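## Task

Place the jar marked TRIS 0.1 M back on the shelving unit that holds the labelled containers, on its fourth shelf counting up from the floor. It must stand upright with all of its base resting on that shelf. The other labelled containers must stay where they are. The task fails if any labelled container touches the floor, or if the jar topples or ends up tilted.

## Robot and tools

ROBOT. A LinearBot: a base that can drive in any direction, with a column about 1.7 m high. A carriage rides up and down the column (lift_m, 0 to 1 m) and carries two identical six-joint arms, left and right, each ending in a two-finger gripper. Arm bases sit about 0.57 m + lift_m above the floor, and parts of the carriage hang roughly 0.15 m lower. A hand can reach 0.78 m from its shoulder, but only about 0.38 m down from its arm base. The hand is about 0.16 m long and 0.1 m wide (0.14 m with fingers open). Parked arm joints 1 to 6: 0, 0.05, 0.05, 1.45, 0, 0. Cameras: carriage_camera (fixed, facing forward, tilted about 20 degrees down), left_wrist_camera and right_wrist_camera (looking out past the fingertips). Images are 672x504.

FRAMES. Base frame: metres, origin on the floor below the base centre, x forward, y left, z up. left_hand and right_hand are reported in it, each the point midway between that gripper's pads; quat_wxyz gives hand orientation (hand z runs along the fingers, fingers open along hand y). Odometry frame is the base frame as it was when the scene began; base_odometry counts only wheel rotation, so slip shows up as travel, and heading is in radians, left positive, -3.142 to 3.142.

move. Arguments: base, joints, speeds, min_time_s, cameras. All motions in one call begin together.
- base: one object with exactly one key, a relative offset measured from where the base last reported itself: translate_m (forward +, -2 to 2 m), strafe_m (left +, -2 to 2 m) or rotate_rad (counter-clockwise/left +, -6.3 to 6.3 rad).
- joints: one object keyed by joint name (not a list), each value an absolute target. lift_m 0 to 1 m. Per arm, prefix left_ or right_: joint1_rad -2.617 to 3.054 (turns arm about vertical, 0 forward, + left); joint2_rad 0 to 3.141 (shoulder: 0 upper arm back and level, 1.57 upright, 3.14 forward and level); joint3_rad 0 to 3.141 (elbow, 0 folded, 3.14 straight); joint4_rad -1.57 to 1.57 (wrist pitch, + lifts fingertips); joint5_rad -1.57 to 1.57 (wrist yaw, + swings fingertips right, opposite sense to joint 1); joint6_rad -2.094 to 2.094 (roll about finger axis, + clockwise viewed from forearm); gripper_m 0 to 0.093 m (pad gap). Omitted joints keep pushing toward older targets.
- speeds: caps for this call only: translate_m and strafe_m 0.02 to 0.5 m/s, rotate_rad 0.05 to 1.57 rad/s, lift_m 0.08 to 0.25 m/s (top value is default).
- min_time_s: 0.1 to 8 s, the shortest duration for each arm and gripper motion; gives straighter, gentler hand paths.
- cameras: list of carriage_camera, left_wrist_camera, right_wrist_camera or all; omitted means all, [] means none.
Unknown keys make a call invalid; out-of-range values get it refused, and then the remaining move, wait and finished_scene calls in that reply are skipped.

wait: seconds (0 to 10), cameras; robot keeps its last command. zoom_image: camera and region [x0, y0, x1, y1] in pixels of that camera's latest image, at most 504 by 504. read_manual: section "licences" only; no motion. finished_scene: scene = the current scene's number; irreversible, the jar must remain correctly placed afterward.

RESULTS. "move" reads done or the worst status. base_status and joint_status words: done (for base, wheels turned the commanded amount, slip or not); off_target (resting away from target, may still push); contact_stop or time_out (base drives end after 14 s; old target dropped, holds in place); not_followed (arm targets withheld by a self-collision check, often when arms come within millimetres; recover by sending one arm its current readings with joint 1 swung away, then the other); limit_stop_at_motor_heat. joint_positions, motor_effort (percent, peak in brackets, noisy with per-motor bias), joint torques (wrap at ±28 N m for joints 1 to 3), gripper readings, on_its_own (uncommanded behaviour; "held at" is a target), MOTOR HOT (75 °C) and OVER-TEMPERATURE FAULT (100 °C: that arm goes limp and drops its load for 30 to 60 s). Quiet lines are omitted. The pictures line lists camera order; images may lag the state slightly. T_world_to_cam lines give camera poses in the base frame; they carry small errors, larger on wrist cameras at long reach.

GRIPPING. Holding a rigid item, the reading sits up to about 0.005 m below its width; closed on nothing, 0.000 to 0.002. Firm squeeze starts about 0.005 m under first-touch reading. Release by commanding well above the reading. Reported hand positions tend to be higher than true, and a loaded hand sags 7 to 25 cm per kg.

CAUTIONS. Arms and grippers have no contact stop and keep pressing; the base stops on wheel effort only, not on arm contact, and a slow drive can shove furniture. Back off about 0.2 m after a stop. Never let the arms collide or press on each other. Tipping risk rises with a high carriage, extended or loaded arms, pushing, or abrupt stops; only images reveal a lean. Don't reverse under a table edge. Park arms when not working to cool them; extended arms heat even empty. The simulation keeps running while you compose replies. Avoid drops, releasing moving objects, slams, hard hits and heavy pushes.

Each tool is called after "Emit:" as name(argument=value, ...), one argument or row to a line, values as JSON.

## Session

Emit:
move(
)

Scene clock: 0.00 s.
Joint torques (N m): no reading
base_odometry: x=+0.000 y=+0.000 heading=+0.000
base_status: not commanded
joint_positions: lift_m=+0.300 left_joint1_rad=-0.006 left_joint2_rad=+0.038 left_joint3_rad=+0.065 left_joint4_rad=+1.421 left_joint5_rad=+0.004 left_joint6_rad=+0.018 left_gripper_m=+0.09396 right_joint1_rad=+0.015 right_joint2_rad=+0.037 right_joint3_rad=+0.033 right_joint4_rad=+1.408 right_joint5_rad=+0.030 right_joint6_rad=+0.028 right_gripper_m=+0.09396
joint_status: not commanded
motor_effort: lift_m=+38 drive_wheels=-3
left_hand: x=+0.2546 y=+0.3099 z=+1.3211 quat_wxyz=(+0.998, +0.003, +0.062, +0.006) (m; base frame)
right_hand: x=+0.2674 y=-0.3153 z=+1.3117 quat_wxyz=(+0.996, +0.015, +0.084, +0.020) (m; base frame)
pictures: carriage_camera, left_wrist_camera, right_wrist_camera
camera_calibration:
carriage_camera: T_world_to_cam=[[-0.0639136, -0.997492, -0.0304054, 0.0499768], [-0.298547, 0.0481838, -0.953178, 1.28644], [0.952252, -0.0518436, -0.300878, 0.248054], [0, 0, 0, 1]] pos_world=[0.151047, 0.000725986, 1.30236]
left_wrist_camera: T_world_to_cam=[[0.0757519, -0.997111, -0.00556519, 0.304339], [0.742458, 0.0601294, -0.667188, 0.680689], [0.665596, 0.0464089, 0.744868, -1.04845], [0, 0, 0, 1]] pos_world=[0.169403, 0.311187, 1.2368]
right_wrist_camera: T_world_to_cam=[[0.0399473, -0.999008, 0.0196691, -0.346683], [0.687336, 0.0131862, -0.72622, 0.774855], [0.72524, 0.0425298, 0.687181, -0.958237], [0, 0, 0, 1]] pos_world=[0.176216, -0.315803, 1.22802]

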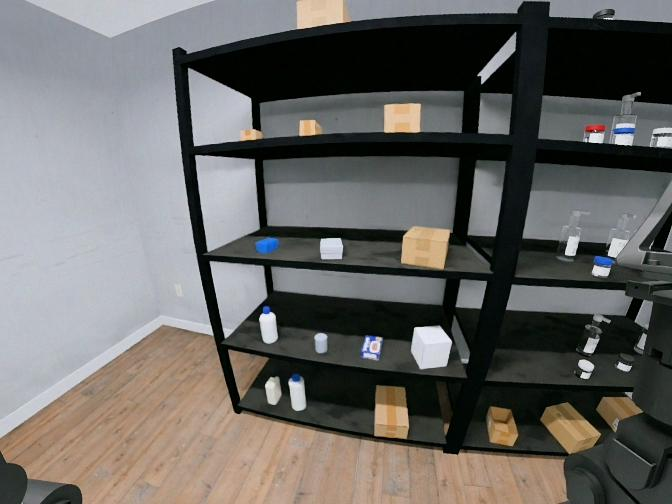

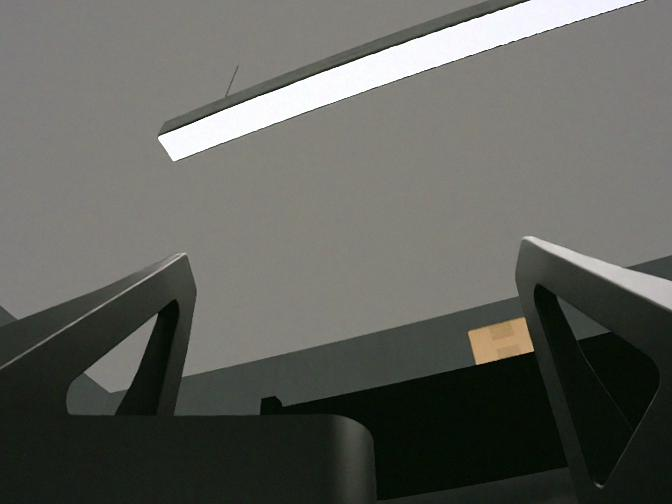

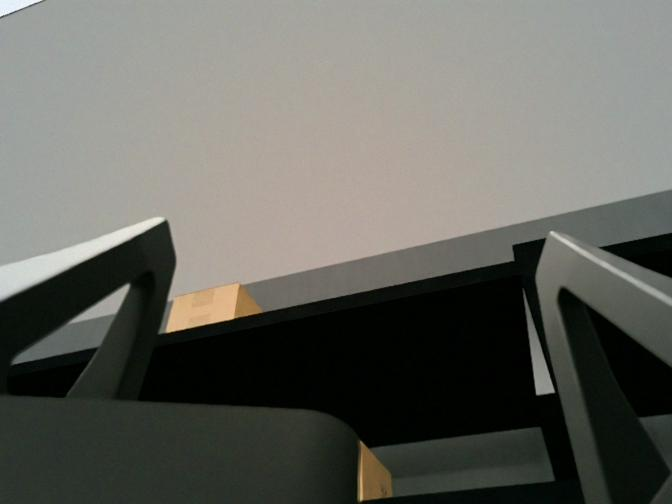

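Emit:
move(
  base={"rotate_rad": -0.9},
  cameras=["carriage_camera"],
)

Emit:
move(
  base={"rotate_rad": -1.3},
  cameras=["carriage_camera"],
)

Emit:
move(
  base={"rotate_rad": -1.3},
  cameras=["carriage_camera"],
)

Emit:
move(
  base={"rotate_rad": -1.3},
  cameras=["carriage_camera"],
)

Scene clock: 2.90 s.
Joint torques (N m): left_arm=[0.47 4.3 6.63 -0.12 -0.12 -0.11] | right_arm=[-0.34 3.36 7.71 -0.02 -0.01 0.05]
move: done
base_odometry: x=+0.000 y=+0.000 heading=-0.900
base_status: done
joint_positions: lift_m=+0.300 left_joint1_rad=-0.006 left_joint2_rad=+0.038 left_joint3_rad=+0.065 left_joint4_rad=+1.421 left_joint5_rad=+0.004 left_joint6_rad=+0.018 left_gripper_m=+0.09396 right_joint1_rad=+0.015 right_joint2_rad=+0.037 right_joint3_rad=+0.033 right_joint4_rad=+1.408 right_joint5_rad=+0.030 right_joint6_rad=+0.028 right_gripper_m=+0.09396
motor_effort: lift_m=+39(40) drive_wheels=+4(13)
left_hand: x=+0.2546 y=+0.3099 z=+1.3211 quat_wxyz=(+0.998, +0.003, +0.062, +0.006) (m; base frame)
right_hand: x=+0.2674 y=-0.3153 z=+1.3117 quat_wxyz=(+0.996, +0.015, +0.084, +0.020) (m; base frame)
pictures: carriage_camera
camera_calibration:
carriage_camera: T_world_to_cam=[[-0.0639136, -0.997492, -0.0304054, 0.0499768], [-0.298547, 0.0481838, -0.953178, 1.28644], [0.952252, -0.0518436, -0.300878, 0.248054], [0, 0, 0, 1]]

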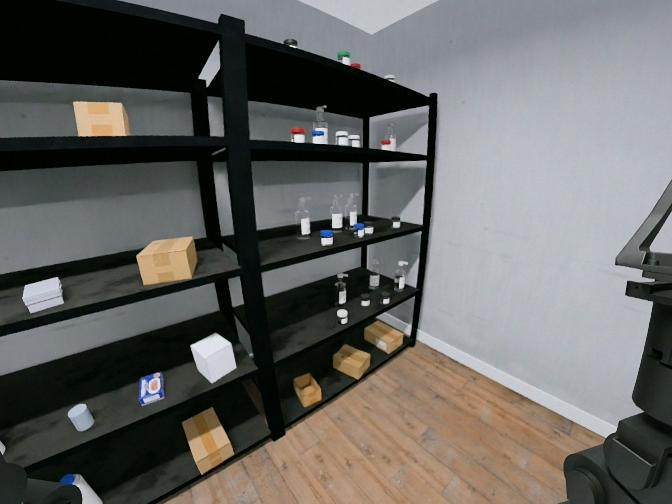

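Scene clock: 5.83 s.
Joint torques (N m): left_arm=[0.36 4.15 6.65 -0.09 -0.11 -0.16] | right_arm=[-0.36 3.36 7.71 0.03 0 0.02]
move: done
base_odometry: x=+0.000 y=+0.000 heading=-2.199
base_status: done
joint_positions: lift_m=+0.300 left_joint1_rad=-0.006 left_joint2_rad=+0.038 left_joint3_rad=+0.065 left_joint4_rad=+1.421 left_joint5_rad=+0.004 left_joint6_rad=+0.018 left_gripper_m=+0.09397 right_joint1_rad=+0.015 right_joint2_rad=+0.037 right_joint3_rad=+0.033 right_joint4_rad=+1.408 right_joint5_rad=+0.030 right_joint6_rad=+0.028 right_gripper_m=+0.09397
motor_effort: lift_m=+38(40) drive_wheels=+4(12)
left_hand: x=+0.2546 y=+0.3099 z=+1.3211 quat_wxyz=(+0.998, +0.003, +0.062, +0.006) (m; base frame)
right_hand: x=+0.2674 y=-0.3153 z=+1.3117 quat_wxyz=(+0.996, +0.015, +0.084, +0.020) (m; base frame)
pictures: carriage_camera
camera_calibration:
carriage_camera: T_world_to_cam=[[-0.0639136, -0.997492, -0.0304054, 0.0499768], [-0.298547, 0.0481838, -0.953178, 1.28644], [0.952252, -0.0518436, -0.300878, 0.248054], [0, 0, 0, 1]]

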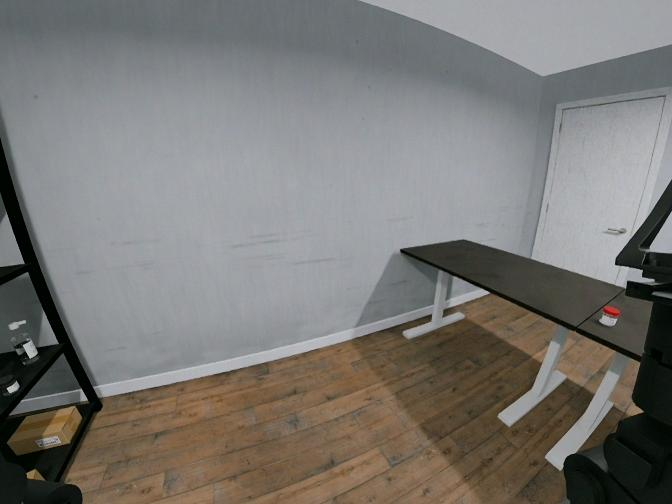

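Scene clock: 8.77 s.
Joint torques (N m): left_arm=[0.4 4.07 6.68 -0.15 -0.21 -0.18] | right_arm=[-0.32 3.29 7.71 0.03 0 0.02]
move: done
base_odometry: x=+0.000 y=+0.000 heading=+2.784
base_status: done
joint_positions: lift_m=+0.300 left_joint1_rad=-0.006 left_joint2_rad=+0.038 left_joint3_rad=+0.065 left_joint4_rad=+1.421 left_joint5_rad=+0.004 left_joint6_rad=+0.018 left_gripper_m=+0.09398 right_joint1_rad=+0.015 right_joint2_rad=+0.037 right_joint3_rad=+0.033 right_joint4_rad=+1.408 right_joint5_rad=+0.030 right_joint6_rad=+0.028 right_gripper_m=+0.09398
motor_effort: lift_m=+38(41) drive_wheels=+4(12)
left_hand: x=+0.2546 y=+0.3099 z=+1.3211 quat_wxyz=(+0.998, +0.003, +0.062, +0.006) (m; base frame)
right_hand: x=+0.2674 y=-0.3153 z=+1.3117 quat_wxyz=(+0.996, +0.015, +0.084, +0.020) (m; base frame)
pictures: carriage_camera
camera_calibration:
carriage_camera: T_world_to_cam=[[-0.0639136, -0.997492, -0.0304054, 0.0499768], [-0.298547, 0.0481838, -0.953178, 1.28644], [0.952252, -0.0518436, -0.300878, 0.248054], [0, 0, 0, 1]]

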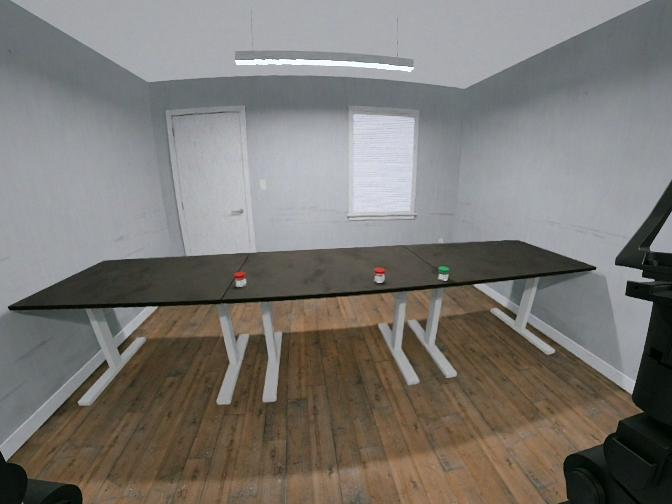

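Scene clock: 11.70 s.
Joint torques (N m): left_arm=[0.28 4.3 6.63 -0.23 -0.14 -0.17] | right_arm=[-0.39 3.47 7.64 0.03 0 0.02]
move: done
base_odometry: x=+0.000 y=+0.000 heading=+1.484
base_status: done
joint_positions: lift_m=+0.300 left_joint1_rad=-0.006 left_joint2_rad=+0.038 left_joint3_rad=+0.065 left_joint4_rad=+1.421 left_joint5_rad=+0.004 left_joint6_rad=+0.018 left_gripper_m=+0.09398 right_joint1_rad=+0.015 right_joint2_rad=+0.037 right_joint3_rad=+0.033 right_joint4_rad=+1.408 right_joint5_rad=+0.030 right_joint6_rad=+0.028 right_gripper_m=+0.09398
motor_effort: lift_m=+39(39) drive_wheels=+4(12)
left_hand: x=+0.2546 y=+0.3099 z=+1.3211 quat_wxyz=(+0.998, +0.003, +0.062, +0.006) (m; base frame)
right_hand: x=+0.2674 y=-0.3153 z=+1.3117 quat_wxyz=(+0.996, +0.015, +0.084, +0.020) (m; base frame)
pictures: carriage_camera
camera_calibration:
carriage_camera: T_world_to_cam=[[-0.0639136, -0.997492, -0.0304054, 0.0499768], [-0.298547, 0.0481838, -0.953178, 1.28644], [0.952252, -0.0518436, -0.300878, 0.248054], [0, 0, 0, 1]]

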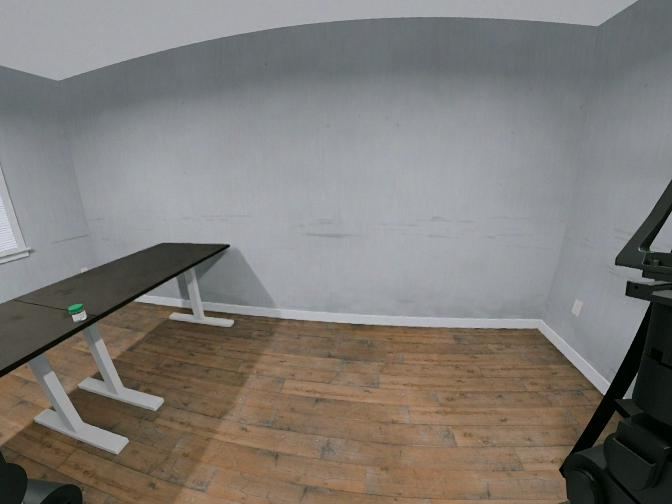

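Emit:
move(
  base={"rotate_rad": 1.3},
  cameras=["carriage_camera"],
)

Emit:
zoom_image(
  camera="carriage_camera",
  region=[220, 262, 260, 292],
)

Emit:
zoom_image(
  camera="carriage_camera",
  region=[360, 260, 400, 290],
)

Emit:
zoom_image(
  camera="carriage_camera",
  region=[424, 258, 464, 288],
)

Scene clock: 15.00 s.
Joint torques (N m): left_arm=[0.42 4.21 6.54 -0.17 -0.13 -0.08] | right_arm=[-0.42 3.3 7.57 0.01 0 0.04]
move: done
base_odometry: x=+0.000 y=+0.000 heading=+2.784
base_status: done
joint_positions: lift_m=+0.300 left_joint1_rad=-0.006 left_joint2_rad=+0.038 left_joint3_rad=+0.065 left_joint4_rad=+1.421 left_joint5_rad=+0.004 left_joint6_rad=+0.018 left_gripper_m=+0.09398 right_joint1_rad=+0.015 right_joint2_rad=+0.037 right_joint3_rad=+0.033 right_joint4_rad=+1.408 right_joint5_rad=+0.030 right_joint6_rad=+0.028 right_gripper_m=+0.09398
motor_effort: lift_m=+38(40) drive_wheels=+5(14)
left_hand: x=+0.2546 y=+0.3099 z=+1.3211 quat_wxyz=(+0.998, +0.003, +0.062, +0.006) (m; base frame)
right_hand: x=+0.2674 y=-0.3153 z=+1.3117 quat_wxyz=(+0.996, +0.015, +0.084, +0.020) (m; base frame)
pictures: carriage_camera
camera_calibration:
carriage_camera: T_world_to_cam=[[-0.0639136, -0.997492, -0.0304054, 0.0499768], [-0.298547, 0.0481838, -0.953178, 1.28644], [0.952252, -0.0518436, -0.300878, 0.248054], [0, 0, 0, 1]]

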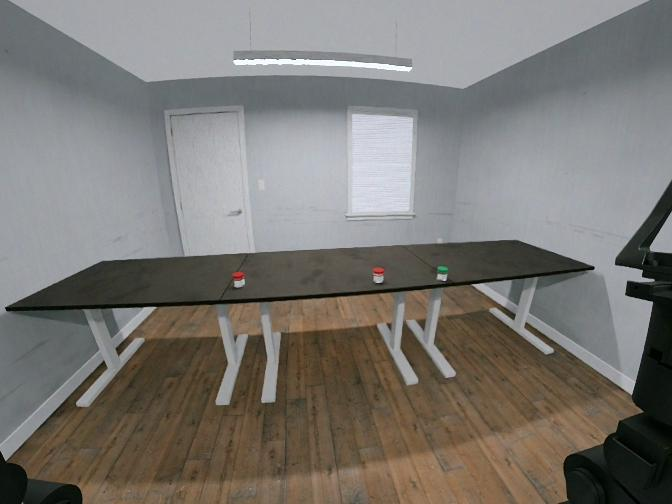

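Scaled by 12.600 from the camera's 672x504 image, which has a finer 960x720 frame.

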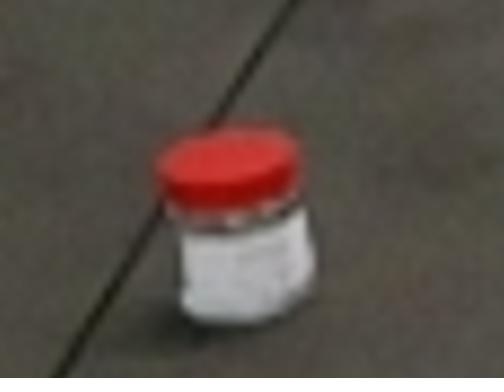

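Scaled by 12.600 from the camera's 672x504 image, which has a finer 960x720 frame.

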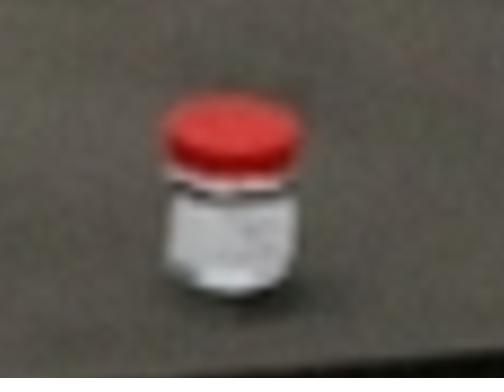

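Scaled by 12.600 from the camera's 672x504 image, which has a finer 960x720 frame.

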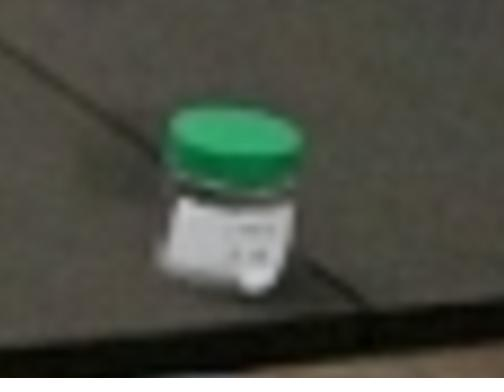

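Emit:
move(
  base={"translate_m": 0.5},
  cameras=["carriage_camera"],
)

Emit:
zoom_image(
  camera="carriage_camera",
  region=[130, 260, 230, 360],
)

Emit:
zoom_image(
  camera="carriage_camera",
  region=[350, 260, 450, 360],
)

Emit:
zoom_image(
  camera="carriage_camera",
  region=[450, 260, 550, 360],
)

Scene clock: 19.23 s.
Joint torques (N m): left_arm=[0.31 4.21 6.42 -0.16 -0.15 -0.11] | right_arm=[-0.35 3.44 7.64 0.01 0.01 0.01]
move: done
base_odometry: x=-0.469 y=+0.174 heading=+2.785
base_status: done
joint_positions: lift_m=+0.300 left_joint1_rad=-0.006 left_joint2_rad=+0.038 left_joint3_rad=+0.065 left_joint4_rad=+1.420 left_joint5_rad=+0.004 left_joint6_rad=+0.018 left_gripper_m=+0.09398 right_joint1_rad=+0.015 right_joint2_rad=+0.037 right_joint3_rad=+0.033 right_joint4_rad=+1.407 right_joint5_rad=+0.030 right_joint6_rad=+0.028 right_gripper_m=+0.09398
motor_effort: lift_m=+38(39) drive_wheels=-7(19)
left_hand: x=+0.2548 y=+0.3099 z=+1.3211 quat_wxyz=(+0.998, +0.003, +0.062, +0.006) (m; base frame)
right_hand: x=+0.2676 y=-0.3152 z=+1.3116 quat_wxyz=(+0.996, +0.015, +0.084, +0.020) (m; base frame)
pictures: carriage_camera
camera_calibration:
carriage_camera: T_world_to_cam=[[-0.0639136, -0.997492, -0.0304054, 0.0499768], [-0.298547, 0.0481838, -0.953178, 1.28644], [0.952252, -0.0518436, -0.300878, 0.248054], [0, 0, 0, 1]]

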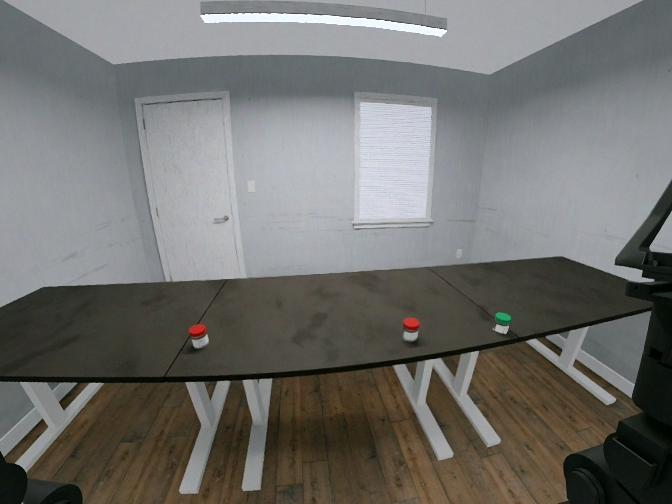

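Scaled by 5.040 from the camera's 672x504 image, which has a finer 960x720 frame.

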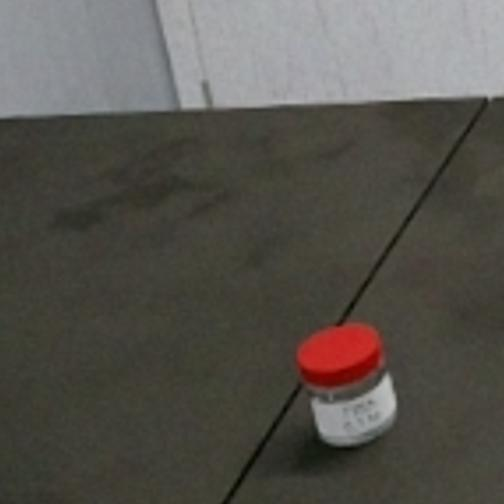

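Scaled by 5.040 from the camera's 672x504 image, which has a finer 960x720 frame.

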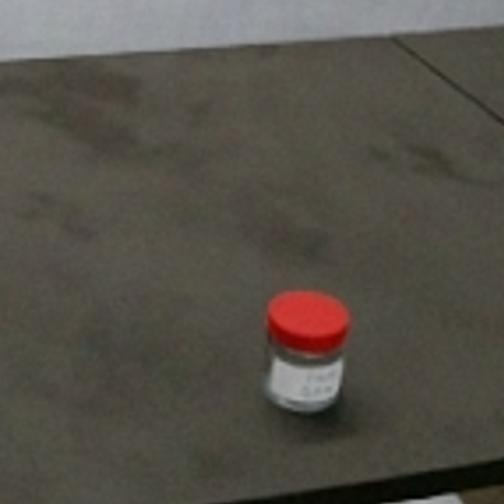

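Scaled by 5.040 from the camera's 672x504 image, which has a finer 960x720 frame.

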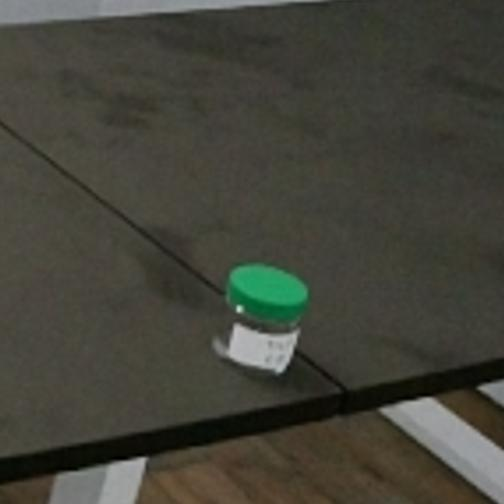

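Emit:
move(
  base={"rotate_rad": 0.05},
  joints={"lift_m": 0.38},
  cameras=[],
)

Emit:
move(
  base={"strafe_m": 0.11},
  cameras=["carriage_camera"],
)

Emit:
move(
  base={"translate_m": 0.08},
  cameras=["carriage_camera"],
)

Emit:
zoom_image(
  camera="carriage_camera",
  region=[150, 300, 290, 440],
)

Emit:
zoom_image(
  camera="carriage_camera",
  region=[400, 300, 540, 440],
)

Scene clock: 23.40 s.
Joint torques (N m): left_arm=[0.61 4.36 6.42 -0.16 -0.18 -0.1] | right_arm=[-0.38 3.33 7.64 0.04 0.01 0.03]
move: done
base_odometry: x=-0.469 y=+0.174 heading=+2.834
base_status: done
joint_positions: lift_m=+0.380 left_joint1_rad=-0.006 left_joint2_rad=+0.038 left_joint3_rad=+0.065 left_joint4_rad=+1.420 left_joint5_rad=+0.004 left_joint6_rad=+0.018 left_gripper_m=+0.09398 right_joint1_rad=+0.015 right_joint2_rad=+0.037 right_joint3_rad=+0.033 right_joint4_rad=+1.407 right_joint5_rad=+0.030 right_joint6_rad=+0.028 right_gripper_m=+0.09398
joint_status: all done
motor_effort: lift_m=+40(50) drive_wheels=-7(9)
left_hand: x=+0.2548 y=+0.3099 z=+1.4010 quat_wxyz=(+0.998, +0.003, +0.062, +0.006) (m; base frame)
right_hand: x=+0.2677 y=-0.3152 z=+1.3915 quat_wxyz=(+0.996, +0.015, +0.084, +0.020) (m; base frame)
pictures: none

Scene clock: 25.07 s.
Joint torques (N m): left_arm=[0.61 4.14 6.68 -0.13 -0.12 -0.16] | right_arm=[-0.25 3.33 7.57 0.04 -0.01 0.03]
move: done
base_odometry: x=-0.502 y=+0.070 heading=+2.834
base_status: done
joint_positions: lift_m=+0.380 left_joint1_rad=-0.006 left_joint2_rad=+0.038 left_joint3_rad=+0.065 left_joint4_rad=+1.420 left_joint5_rad=+0.004 left_joint6_rad=+0.018 left_gripper_m=+0.09398 right_joint1_rad=+0.015 right_joint2_rad=+0.037 right_joint3_rad=+0.033 right_joint4_rad=+1.407 right_joint5_rad=+0.030 right_joint6_rad=+0.028 right_gripper_m=+0.09398
motor_effort: lift_m=+40(42) drive_wheels=-3(12)
left_hand: x=+0.2548 y=+0.3099 z=+1.4010 quat_wxyz=(+0.998, +0.003, +0.062, +0.006) (m; base frame)
right_hand: x=+0.2676 y=-0.3153 z=+1.3915 quat_wxyz=(+0.996, +0.015, +0.084, +0.020) (m; base frame)
pictures: carriage_camera
camera_calibration:
carriage_camera: T_world_to_cam=[[-0.0639136, -0.997492, -0.0304054, 0.0524048], [-0.298547, 0.0481838, -0.953178, 1.36255], [0.952252, -0.0518436, -0.300878, 0.27208], [0, 0, 0, 1]]

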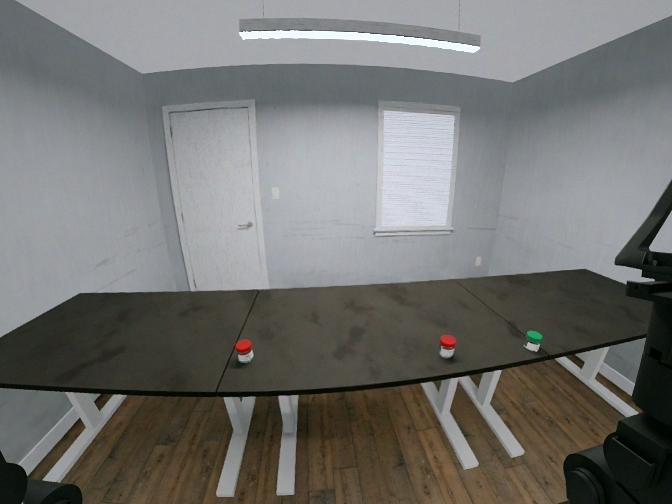

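Scene clock: 26.87 s.
Joint torques (N m): left_arm=[0.43 4.31 6.61 -0.14 -0.1 -0.11] | right_arm=[-0.29 3.4 7.68 0.05 0.01 0.01]
move: done
base_odometry: x=-0.579 y=+0.094 heading=+2.834
base_status: done
joint_positions: lift_m=+0.380 left_joint1_rad=-0.006 left_joint2_rad=+0.038 left_joint3_rad=+0.065 left_joint4_rad=+1.419 left_joint5_rad=+0.004 left_joint6_rad=+0.018 left_gripper_m=+0.09398 right_joint1_rad=+0.015 right_joint2_rad=+0.037 right_joint3_rad=+0.033 right_joint4_rad=+1.405 right_joint5_rad=+0.030 right_joint6_rad=+0.028 right_gripper_m=+0.09398
motor_effort: lift_m=+39(42) drive_wheels=-5(11)
left_hand: x=+0.2551 y=+0.3099 z=+1.4009 quat_wxyz=(+0.998, +0.003, +0.063, +0.006) (m; base frame)
right_hand: x=+0.2680 y=-0.3153 z=+1.3914 quat_wxyz=(+0.996, +0.015, +0.085, +0.020) (m; base frame)
pictures: carriage_camera
camera_calibration:
carriage_camera: T_world_to_cam=[[-0.0639136, -0.997492, -0.0304054, 0.0524048], [-0.298547, 0.0481838, -0.953178, 1.36255], [0.952252, -0.0518436, -0.300878, 0.27208], [0, 0, 0, 1]]

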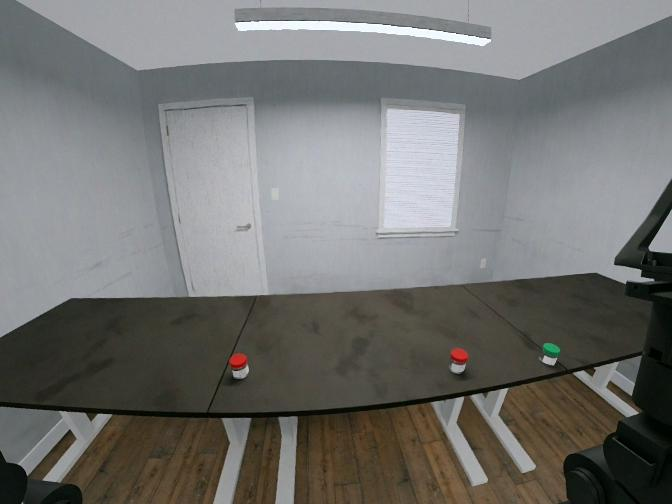

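Scaled by 3.600 from the camera's 672x504 image, which has a finer 960x720 frame.

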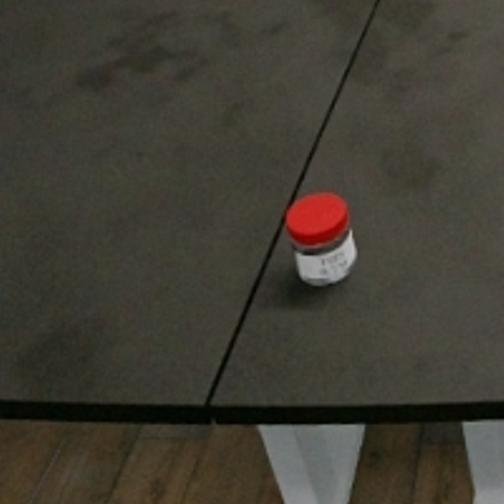

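Scaled by 3.600 from the camera's 672x504 image, which has a finer 960x720 frame.

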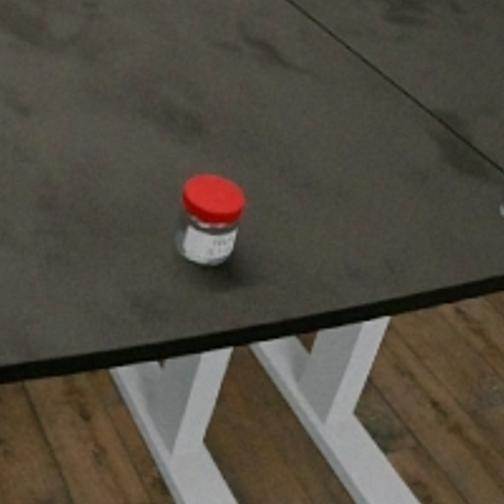

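Emit:
move(
  base={"translate_m": -0.11},
  cameras=[],
)

Emit:
move(
  joints={"left_joint1_rad": 0, "left_joint2_rad": 2.681, "left_joint3_rad": 1.04, "left_joint4_rad": 1.44, "left_joint5_rad": 0, "left_joint6_rad": 0, "left_gripper_m": 0.093},
  min_time_s=3,
)

Emit:
zoom_image(
  camera="left_wrist_camera",
  region=[200, 100, 500, 400],
)

Scene clock: 30.53 s.
Joint torques (N m): left_arm=[0.24 3.99 6.49 -0.17 -0.11 -0.08] | right_arm=[-0.34 3.4 7.61 0.03 0.01 0.02]
move: done
base_odometry: x=-0.474 y=+0.060 heading=+2.834
base_status: done
joint_positions: lift_m=+0.380 left_joint1_rad=-0.006 left_joint2_rad=+0.038 left_joint3_rad=+0.065 left_joint4_rad=+1.419 left_joint5_rad=+0.004 left_joint6_rad=+0.018 left_gripper_m=+0.09398 right_joint1_rad=+0.015 right_joint2_rad=+0.037 right_joint3_rad=+0.033 right_joint4_rad=+1.406 right_joint5_rad=+0.030 right_joint6_rad=+0.028 right_gripper_m=+0.09398
motor_effort: lift_m=+41(41) drive_wheels=-2(13)
left_hand: x=+0.2551 y=+0.3099 z=+1.4009 quat_wxyz=(+0.998, +0.003, +0.063, +0.006) (m; base frame)
right_hand: x=+0.2678 y=-0.3153 z=+1.3914 quat_wxyz=(+0.996, +0.015, +0.084, +0.020) (m; base frame)
pictures: none

Scene clock: 33.83 s.
Joint torques (N m): left_arm=[0.92 -10.24 4.31 2.82 -0.2 -0.22] | right_arm=[-0.29 3.26 7.64 0.03 0 0.02]
move: done
base_odometry: x=-0.474 y=+0.060 heading=+2.834
joint_positions: lift_m=+0.380 left_joint1_rad=-0.006 left_joint2_rad=+2.660 left_joint3_rad=+1.028 left_joint4_rad=+1.439 left_joint5_rad=+0.004 left_joint6_rad=+0.008 left_gripper_m=+0.09308 right_joint1_rad=+0.015 right_joint2_rad=+0.037 right_joint3_rad=+0.033 right_joint4_rad=+1.406 right_joint5_rad=+0.030 right_joint6_rad=+0.028 right_gripper_m=+0.09398
joint_status: all done
motor_effort: lift_m=+40(42) drive_wheels=-2(2)
left_hand: x=+0.7649 y=+0.3066 z=+0.9071 quat_wxyz=(+0.636, +0.007, +0.772, -0.001) (m; base frame)
right_hand: x=+0.2678 y=-0.3153 z=+1.3914 quat_wxyz=(+0.996, +0.015, +0.084, +0.020) (m; base frame)
pictures: carriage_camera, left_wrist_camera, right_wrist_camera
camera_calibration:
carriage_camera: T_world_to_cam=[[-0.0639136, -0.997492, -0.0304054, 0.0524048], [-0.298547, 0.0481838, -0.953178, 1.36255], [0.952252, -0.0518436, -0.300878, 0.27208], [0, 0, 0, 1]]
left_wrist_camera: T_world_to_cam=[[-0.015807, -0.997315, -0.0715116, 0.390002], [-0.717172, 0.0611445, -0.694209, 1.1665], [0.696717, 0.0403128, -0.716212, 0.223858], [0, 0, 0, 1]]
right_wrist_camera: T_world_to_cam=[[0.0395962, -0.999023, 0.0196311, -0.348136], [0.686232, 0.0129077, -0.727268, 0.834213], [0.726304, 0.0422685, 0.686073, -1.01216], [0, 0, 0, 1]]

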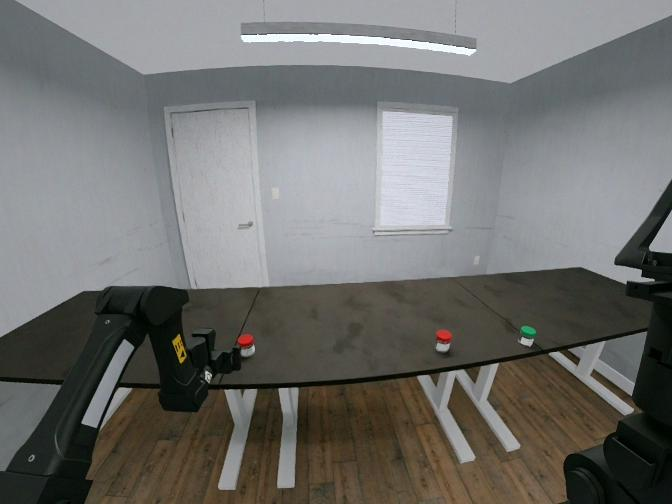

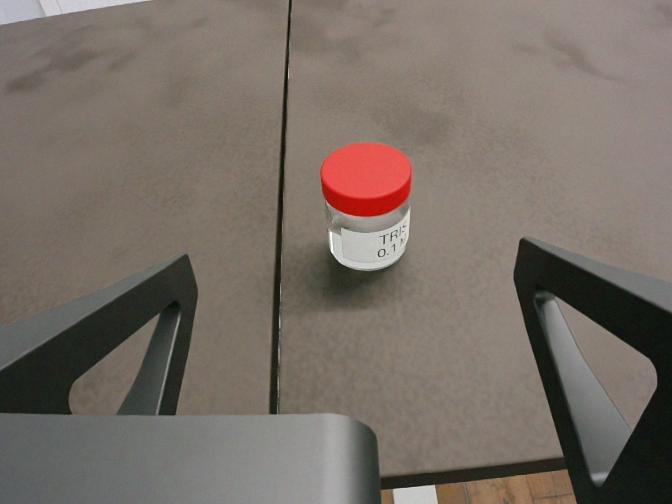

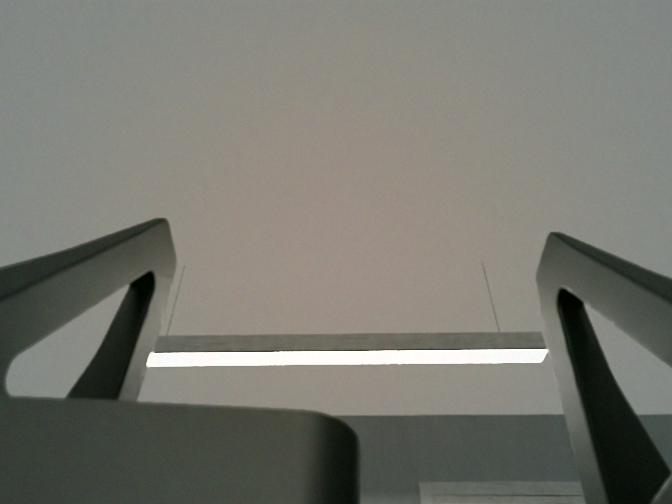

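Scaled by 1.680 from the camera's 672x504 image, which has a finer 960x720 frame.

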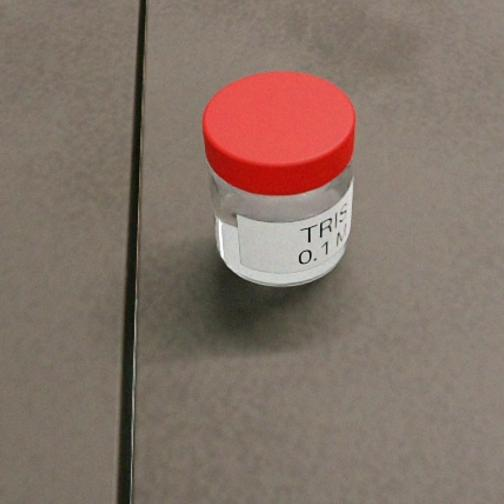

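Emit:
move(
  joints={"left_joint1_rad": -0.02, "left_joint2_rad": 2.98, "left_joint3_rad": 1.3, "left_joint4_rad": 1.28},
  min_time_s=3,
  cameras=["left_wrist_camera"],
)

Scene clock: 38.43 s.
Joint torques (N m): left_arm=[-0.12 -10.32 4.18 2.48 -0.12 -0.2] | right_arm=[-0.27 3.34 7.73 0.04 0 0.03]
move: done
base_odometry: x=-0.474 y=+0.060 heading=+2.834
joint_positions: lift_m=+0.380 left_joint1_rad=-0.013 left_joint2_rad=+2.955 left_joint3_rad=+1.288 left_joint4_rad=+1.302 left_joint5_rad=+0.004 left_joint6_rad=+0.008 left_gripper_m=+0.09308 right_joint1_rad=+0.015 right_joint2_rad=+0.037 right_joint3_rad=+0.033 right_joint4_rad=+1.406 right_joint5_rad=+0.030 right_joint6_rad=+0.028 right_gripper_m=+0.09398
joint_status: all done
motor_effort: lift_m=+39(42) drive_wheels=-2(2)
left_hand: x=+0.7699 y=+0.3028 z=+0.7917 quat_wxyz=(+0.567, +0.010, +0.824, -0.003) (m; base frame)
right_hand: x=+0.2678 y=-0.3153 z=+1.3914 quat_wxyz=(+0.996, +0.015, +0.084, +0.020) (m; base frame)
pictures: left_wrist_camera
camera_calibration:
left_wrist_camera: T_world_to_cam=[[-0.0346485, -0.99705, -0.0684882, 0.390094], [-0.825206, 0.0672, -0.560821, 1.06589], [0.563769, 0.0370852, -0.8251, 0.327448], [0, 0, 0, 1]]

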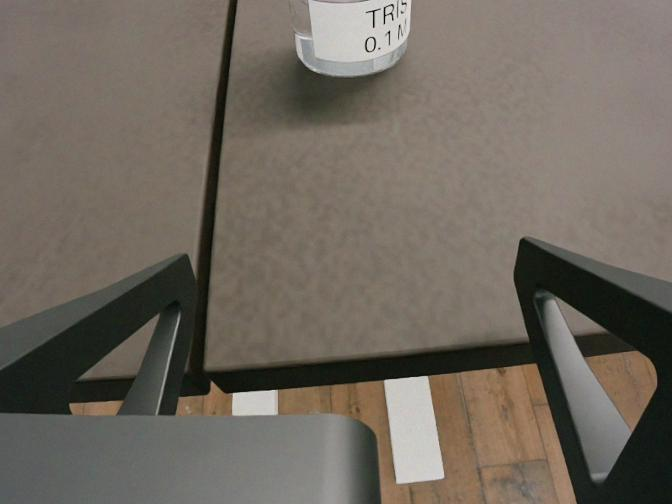

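Emit:
move(
  joints={"lift_m": 0.366},
  cameras=[],
)

Emit:
move(
  base={"translate_m": 0.1},
  speeds={"translate_m": 0.15},
  cameras=["left_wrist_camera"],
)

Scene clock: 40.07 s.
Joint torques (N m): left_arm=[-0.23 -10.84 3.77 2.48 -0.16 -0.14] | right_arm=[-0.35 3.4 7.56 0.02 0 0.03]
move: done
base_odometry: x=-0.474 y=+0.060 heading=+2.834
joint_positions: lift_m=+0.366 left_joint1_rad=-0.013 left_joint2_rad=+2.963 left_joint3_rad=+1.293 left_joint4_rad=+1.301 left_joint5_rad=+0.004 left_joint6_rad=+0.004 left_gripper_m=+0.09308 right_joint1_rad=+0.015 right_joint2_rad=+0.037 right_joint3_rad=+0.033 right_joint4_rad=+1.406 right_joint5_rad=+0.030 right_joint6_rad=+0.028 right_gripper_m=+0.09398
joint_status: all done
motor_effort: lift_m=+34(37) drive_wheels=-1(2)
left_hand: x=+0.7693 y=+0.3028 z=+0.7751 quat_wxyz=(+0.565, +0.008, +0.825, -0.004) (m; base frame)
right_hand: x=+0.2678 y=-0.3153 z=+1.3779 quat_wxyz=(+0.996, +0.015, +0.084, +0.020) (m; base frame)
pictures: none

Scene clock: 41.63 s.
Joint torques (N m): left_arm=[0.17 -10.78 3.81 2.52 -0.15 -0.14] | right_arm=[-0.39 3.36 7.6 0.03 -0.02 0.01]
move: done
base_odometry: x=-0.569 y=+0.090 heading=+2.835
base_status: done
joint_positions: lift_m=+0.366 left_joint1_rad=-0.014 left_joint2_rad=+2.963 left_joint3_rad=+1.293 left_joint4_rad=+1.301 left_joint5_rad=+0.004 left_joint6_rad=+0.004 left_gripper_m=+0.09308 right_joint1_rad=+0.015 right_joint2_rad=+0.037 right_joint3_rad=+0.033 right_joint4_rad=+1.407 right_joint5_rad=+0.030 right_joint6_rad=+0.028 right_gripper_m=+0.09398
motor_effort: lift_m=+34(36) drive_wheels=-5(11)
left_hand: x=+0.7693 y=+0.3024 z=+0.7751 quat_wxyz=(+0.565, +0.009, +0.825, -0.004) (m; base frame)
right_hand: x=+0.2677 y=-0.3153 z=+1.3779 quat_wxyz=(+0.996, +0.015, +0.084, +0.020) (m; base frame)
pictures: left_wrist_camera
camera_calibration:
left_wrist_camera: T_world_to_cam=[[-0.0343005, -0.997305, -0.0648574, 0.385524], [-0.827415, 0.0647358, -0.557847, 1.05623], [0.560543, 0.0345296, -0.827405, 0.319148], [0, 0, 0, 1]]

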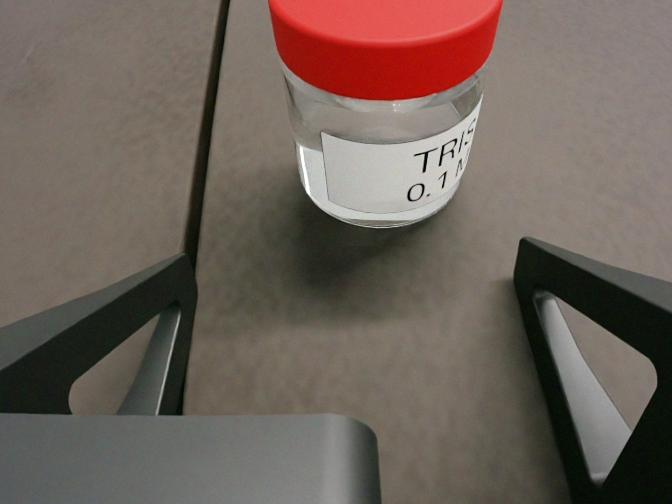

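Emit:
move(
  joints={"left_joint1_rad": -0.04},
  cameras=[],
)

Emit:
move(
  base={"translate_m": 0.075},
  speeds={"translate_m": 0.1},
  cameras=["left_wrist_camera"],
)

Scene clock: 42.87 s.
Joint torques (N m): left_arm=[0.34 -11.06 3.43 2.45 -0.13 -0.12] | right_arm=[-0.39 3.32 7.61 0.06 0.01 0.01]
move: done
base_odometry: x=-0.569 y=+0.090 heading=+2.835
joint_positions: lift_m=+0.366 left_joint1_rad=-0.037 left_joint2_rad=+2.963 left_joint3_rad=+1.293 left_joint4_rad=+1.301 left_joint5_rad=+0.004 left_joint6_rad=+0.004 left_gripper_m=+0.09308 right_joint1_rad=+0.015 right_joint2_rad=+0.037 right_joint3_rad=+0.033 right_joint4_rad=+1.407 right_joint5_rad=+0.030 right_joint6_rad=+0.028 right_gripper_m=+0.09398
joint_status: all done
motor_effort: lift_m=+35(35) drive_wheels=-5(5)
left_hand: x=+0.7689 y=+0.2897 z=+0.7751 quat_wxyz=(+0.565, +0.018, +0.825, -0.011) (m; base frame)
right_hand: x=+0.2677 y=-0.3153 z=+1.3779 quat_wxyz=(+0.996, +0.015, +0.084, +0.020) (m; base frame)
pictures: none

Scene clock: 44.37 s.
Joint torques (N m): left_arm=[0.08 -11 3.69 2.46 -0.19 -0.16] | right_arm=[-0.31 3.34 7.5 0.03 0 0.02]
move: done
base_odometry: x=-0.641 y=+0.113 heading=+2.835
base_status: done
joint_positions: lift_m=+0.366 left_joint1_rad=-0.037 left_joint2_rad=+2.963 left_joint3_rad=+1.293 left_joint4_rad=+1.301 left_joint5_rad=+0.004 left_joint6_rad=+0.004 left_gripper_m=+0.09308 right_joint1_rad=+0.015 right_joint2_rad=+0.037 right_joint3_rad=+0.033 right_joint4_rad=+1.408 right_joint5_rad=+0.030 right_joint6_rad=+0.028 right_gripper_m=+0.09398
motor_effort: lift_m=+35(35) drive_wheels=-5(11)
left_hand: x=+0.7689 y=+0.2897 z=+0.7751 quat_wxyz=(+0.565, +0.018, +0.825, -0.011) (m; base frame)
right_hand: x=+0.2674 y=-0.3153 z=+1.3779 quat_wxyz=(+0.996, +0.015, +0.084, +0.020) (m; base frame)
pictures: left_wrist_camera
camera_calibration:
left_wrist_camera: T_world_to_cam=[[-0.0574964, -0.996237, -0.0648574, 0.390407], [-0.825685, 0.0839704, -0.557847, 1.04986], [0.561194, 0.0214776, -0.827405, 0.323057], [0, 0, 0, 1]]

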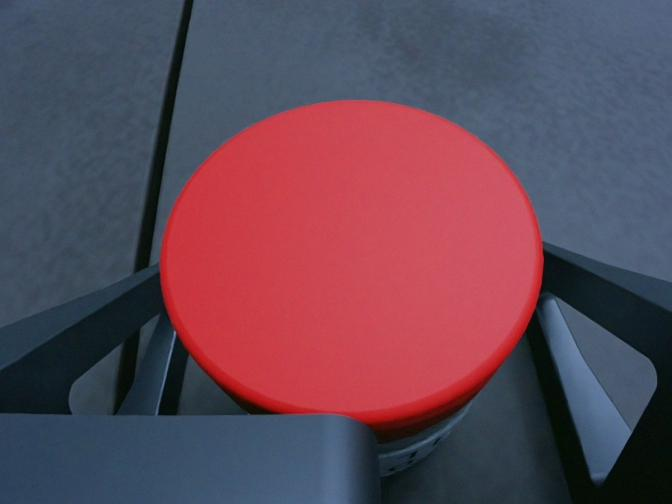

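Emit:
move(
  joints={"left_gripper_m": 0.06},
  min_time_s=1.5,
  cameras=["left_wrist_camera"],
)

Emit:
move(
  joints={"left_gripper_m": 0.05},
  min_time_s=1.5,
  cameras=["left_wrist_camera"],
)

Scene clock: 46.50 s.
Joint torques (N m): left_arm=[0.08 -10.82 3.74 2.5 -0.15 -0.15] | right_arm=[-0.38 3.29 7.61 0.02 0.01 0.01]
move: done
base_odometry: x=-0.641 y=+0.113 heading=+2.835
joint_positions: lift_m=+0.366 left_joint1_rad=-0.037 left_joint2_rad=+2.963 left_joint3_rad=+1.293 left_joint4_rad=+1.301 left_joint5_rad=+0.004 left_joint6_rad=+0.004 left_gripper_m=+0.06008 right_joint1_rad=+0.015 right_joint2_rad=+0.037 right_joint3_rad=+0.033 right_joint4_rad=+1.408 right_joint5_rad=+0.030 right_joint6_rad=+0.028 right_gripper_m=+0.09398
joint_status: all done
motor_effort: lift_m=+34(36) drive_wheels=-5(5)
left_hand: x=+0.7689 y=+0.2897 z=+0.7751 quat_wxyz=(+0.565, +0.018, +0.825, -0.011) (m; base frame)
right_hand: x=+0.2674 y=-0.3153 z=+1.3779 quat_wxyz=(+0.996, +0.015, +0.084, +0.020) (m; base frame)
pictures: left_wrist_camera
camera_calibration:
left_wrist_camera: T_world_to_cam=[[-0.0574964, -0.996237, -0.0648574, 0.390407], [-0.825685, 0.0839704, -0.557847, 1.04986], [0.561194, 0.0214776, -0.827405, 0.323057], [0, 0, 0, 1]]

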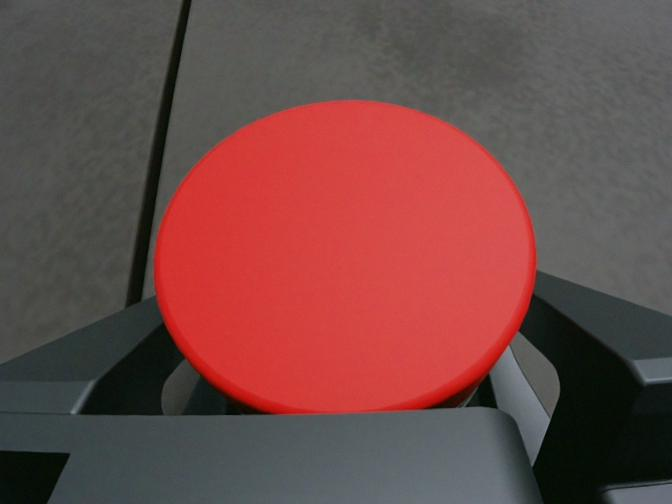

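Scene clock: 48.30 s.
Joint torques (N m): left_arm=[0.12 -11 3.73 2.51 -0.2 -0.1] | right_arm=[-0.35 3.37 7.65 0.02 0 0.03]
move: done
base_odometry: x=-0.641 y=+0.113 heading=+2.835
joint_positions: lift_m=+0.366 left_joint1_rad=-0.037 left_joint2_rad=+2.963 left_joint3_rad=+1.293 left_joint4_rad=+1.301 left_joint5_rad=+0.004 left_joint6_rad=+0.004 left_gripper_m=+0.05330 right_joint1_rad=+0.015 right_joint2_rad=+0.037 right_joint3_rad=+0.033 right_joint4_rad=+1.408 right_joint5_rad=+0.030 right_joint6_rad=+0.028 right_gripper_m=+0.09398
joint_status: all done
motor_effort: lift_m=+33(36) drive_wheels=-5(5)
left_hand: x=+0.7689 y=+0.2897 z=+0.7751 quat_wxyz=(+0.565, +0.018, +0.825, -0.011) (m; base frame)
right_hand: x=+0.2674 y=-0.3153 z=+1.3779 quat_wxyz=(+0.996, +0.015, +0.084, +0.020) (m; base frame)
pictures: left_wrist_camera
camera_calibration:
left_wrist_camera: T_world_to_cam=[[-0.0574964, -0.996237, -0.0648574, 0.390407], [-0.825685, 0.0839704, -0.557847, 1.04986], [0.561194, 0.0214776, -0.827405, 0.323057], [0, 0, 0, 1]]

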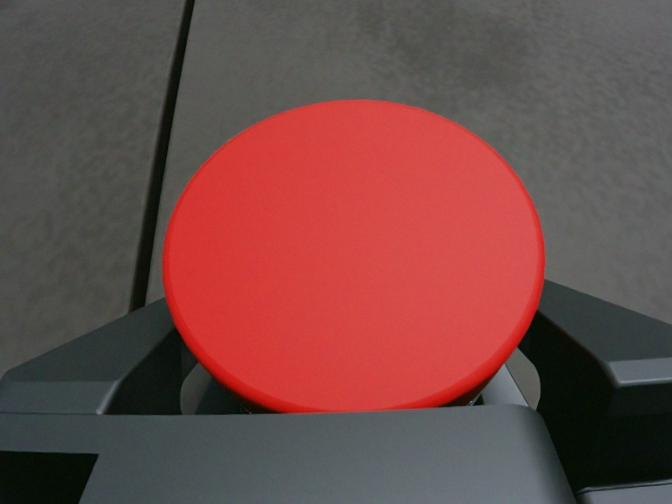

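Touched. Tighten moderately and lift.

Emit:
move(
  joints={"left_gripper_m": 0.046},
  min_time_s=1,
  cameras=[],
)

Emit:
move(
  joints={"lift_m": 0.46},
  speeds={"lift_m": 0.08},
)

Scene clock: 49.93 s.
Joint torques (N m): left_arm=[0.21 -11.17 3.69 2.5 -0.19 -0.1] | right_arm=[-0.4 3.38 7.56 0.02 -0.01 0.03]
move: off_target
base_odometry: x=-0.641 y=+0.113 heading=+2.835
joint_positions: lift_m=+0.366 left_joint1_rad=-0.037 left_joint2_rad=+2.963 left_joint3_rad=+1.293 left_joint4_rad=+1.301 left_joint5_rad=+0.004 left_joint6_rad=+0.004 left_gripper_m=+0.05330 right_joint1_rad=+0.015 right_joint2_rad=+0.037 right_joint3_rad=+0.033 right_joint4_rad=+1.408 right_joint5_rad=+0.030 right_joint6_rad=+0.028 right_gripper_m=+0.09398
joint_status: left_gripper_m off_target (ended at +0.05329, target +0.04600)
motor_effort: lift_m=+35(36) drive_wheels=-5(5)
left_hand: x=+0.7689 y=+0.2897 z=+0.7751 quat_wxyz=(+0.565, +0.018, +0.825, -0.011) (m; base frame)
right_hand: x=+0.2674 y=-0.3153 z=+1.3779 quat_wxyz=(+0.996, +0.015, +0.084, +0.020) (m; base frame)
pictures: none

Scene clock: 51.57 s.
Joint torques (N m): left_arm=[0.02 -11.02 3.7 2.76 -0.16 -0.15] | right_arm=[-0.34 3.32 7.58 0.01 0 0]
move: done
base_odometry: x=-0.641 y=+0.113 heading=+2.835
joint_positions: lift_m=+0.460 left_joint1_rad=-0.037 left_joint2_rad=+2.966 left_joint3_rad=+1.293 left_joint4_rad=+1.276 left_joint5_rad=+0.004 left_joint6_rad=+0.004 left_gripper_m=+0.05330 right_joint1_rad=+0.015 right_joint2_rad=+0.037 right_joint3_rad=+0.033 right_joint4_rad=+1.408 right_joint5_rad=+0.030 right_joint6_rad=+0.028 right_gripper_m=+0.09398
joint_status: all done
motor_effort: lift_m=+40(50) drive_wheels=-4(5)
left_hand: x=+0.7658 y=+0.2899 z=+0.8615 quat_wxyz=(+0.554, +0.018, +0.832, -0.011) (m; base frame)
right_hand: x=+0.2674 y=-0.3153 z=+1.4715 quat_wxyz=(+0.996, +0.015, +0.084, +0.020) (m; base frame)
pictures: carriage_camera, left_wrist_camera, right_wrist_camera
camera_calibration:
carriage_camera: T_world_to_cam=[[-0.0639136, -0.997492, -0.0304054, 0.0548375], [-0.298547, 0.0481838, -0.953178, 1.43882], [0.952252, -0.0518436, -0.300878, 0.296154], [0, 0, 0, 1]]
left_wrist_camera: T_world_to_cam=[[-0.0592687, -0.996171, -0.0642768, 0.396786], [-0.840682, 0.0845309, -0.534891, 1.087], [0.538276, 0.022334, -0.842473, 0.426601], [0, 0, 0, 1]]
right_wrist_camera: T_world_to_cam=[[0.0395662, -0.999023, 0.0196691, -0.349747], [0.687341, 0.0129239, -0.72622, 0.890869], [0.725257, 0.0422532, 0.687181, -1.06818], [0, 0, 0, 1]]

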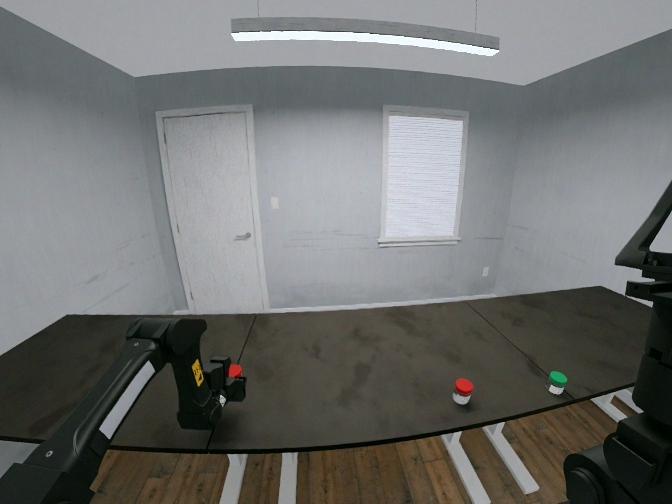

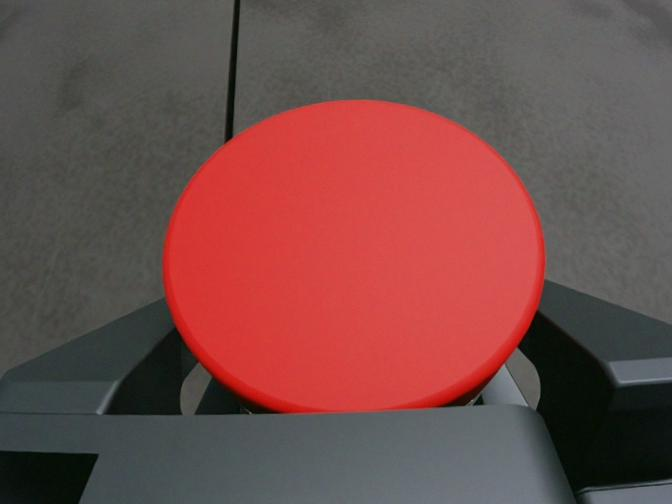

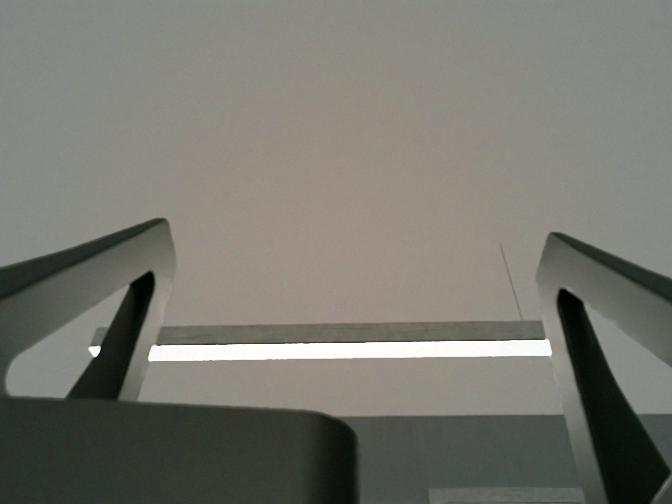

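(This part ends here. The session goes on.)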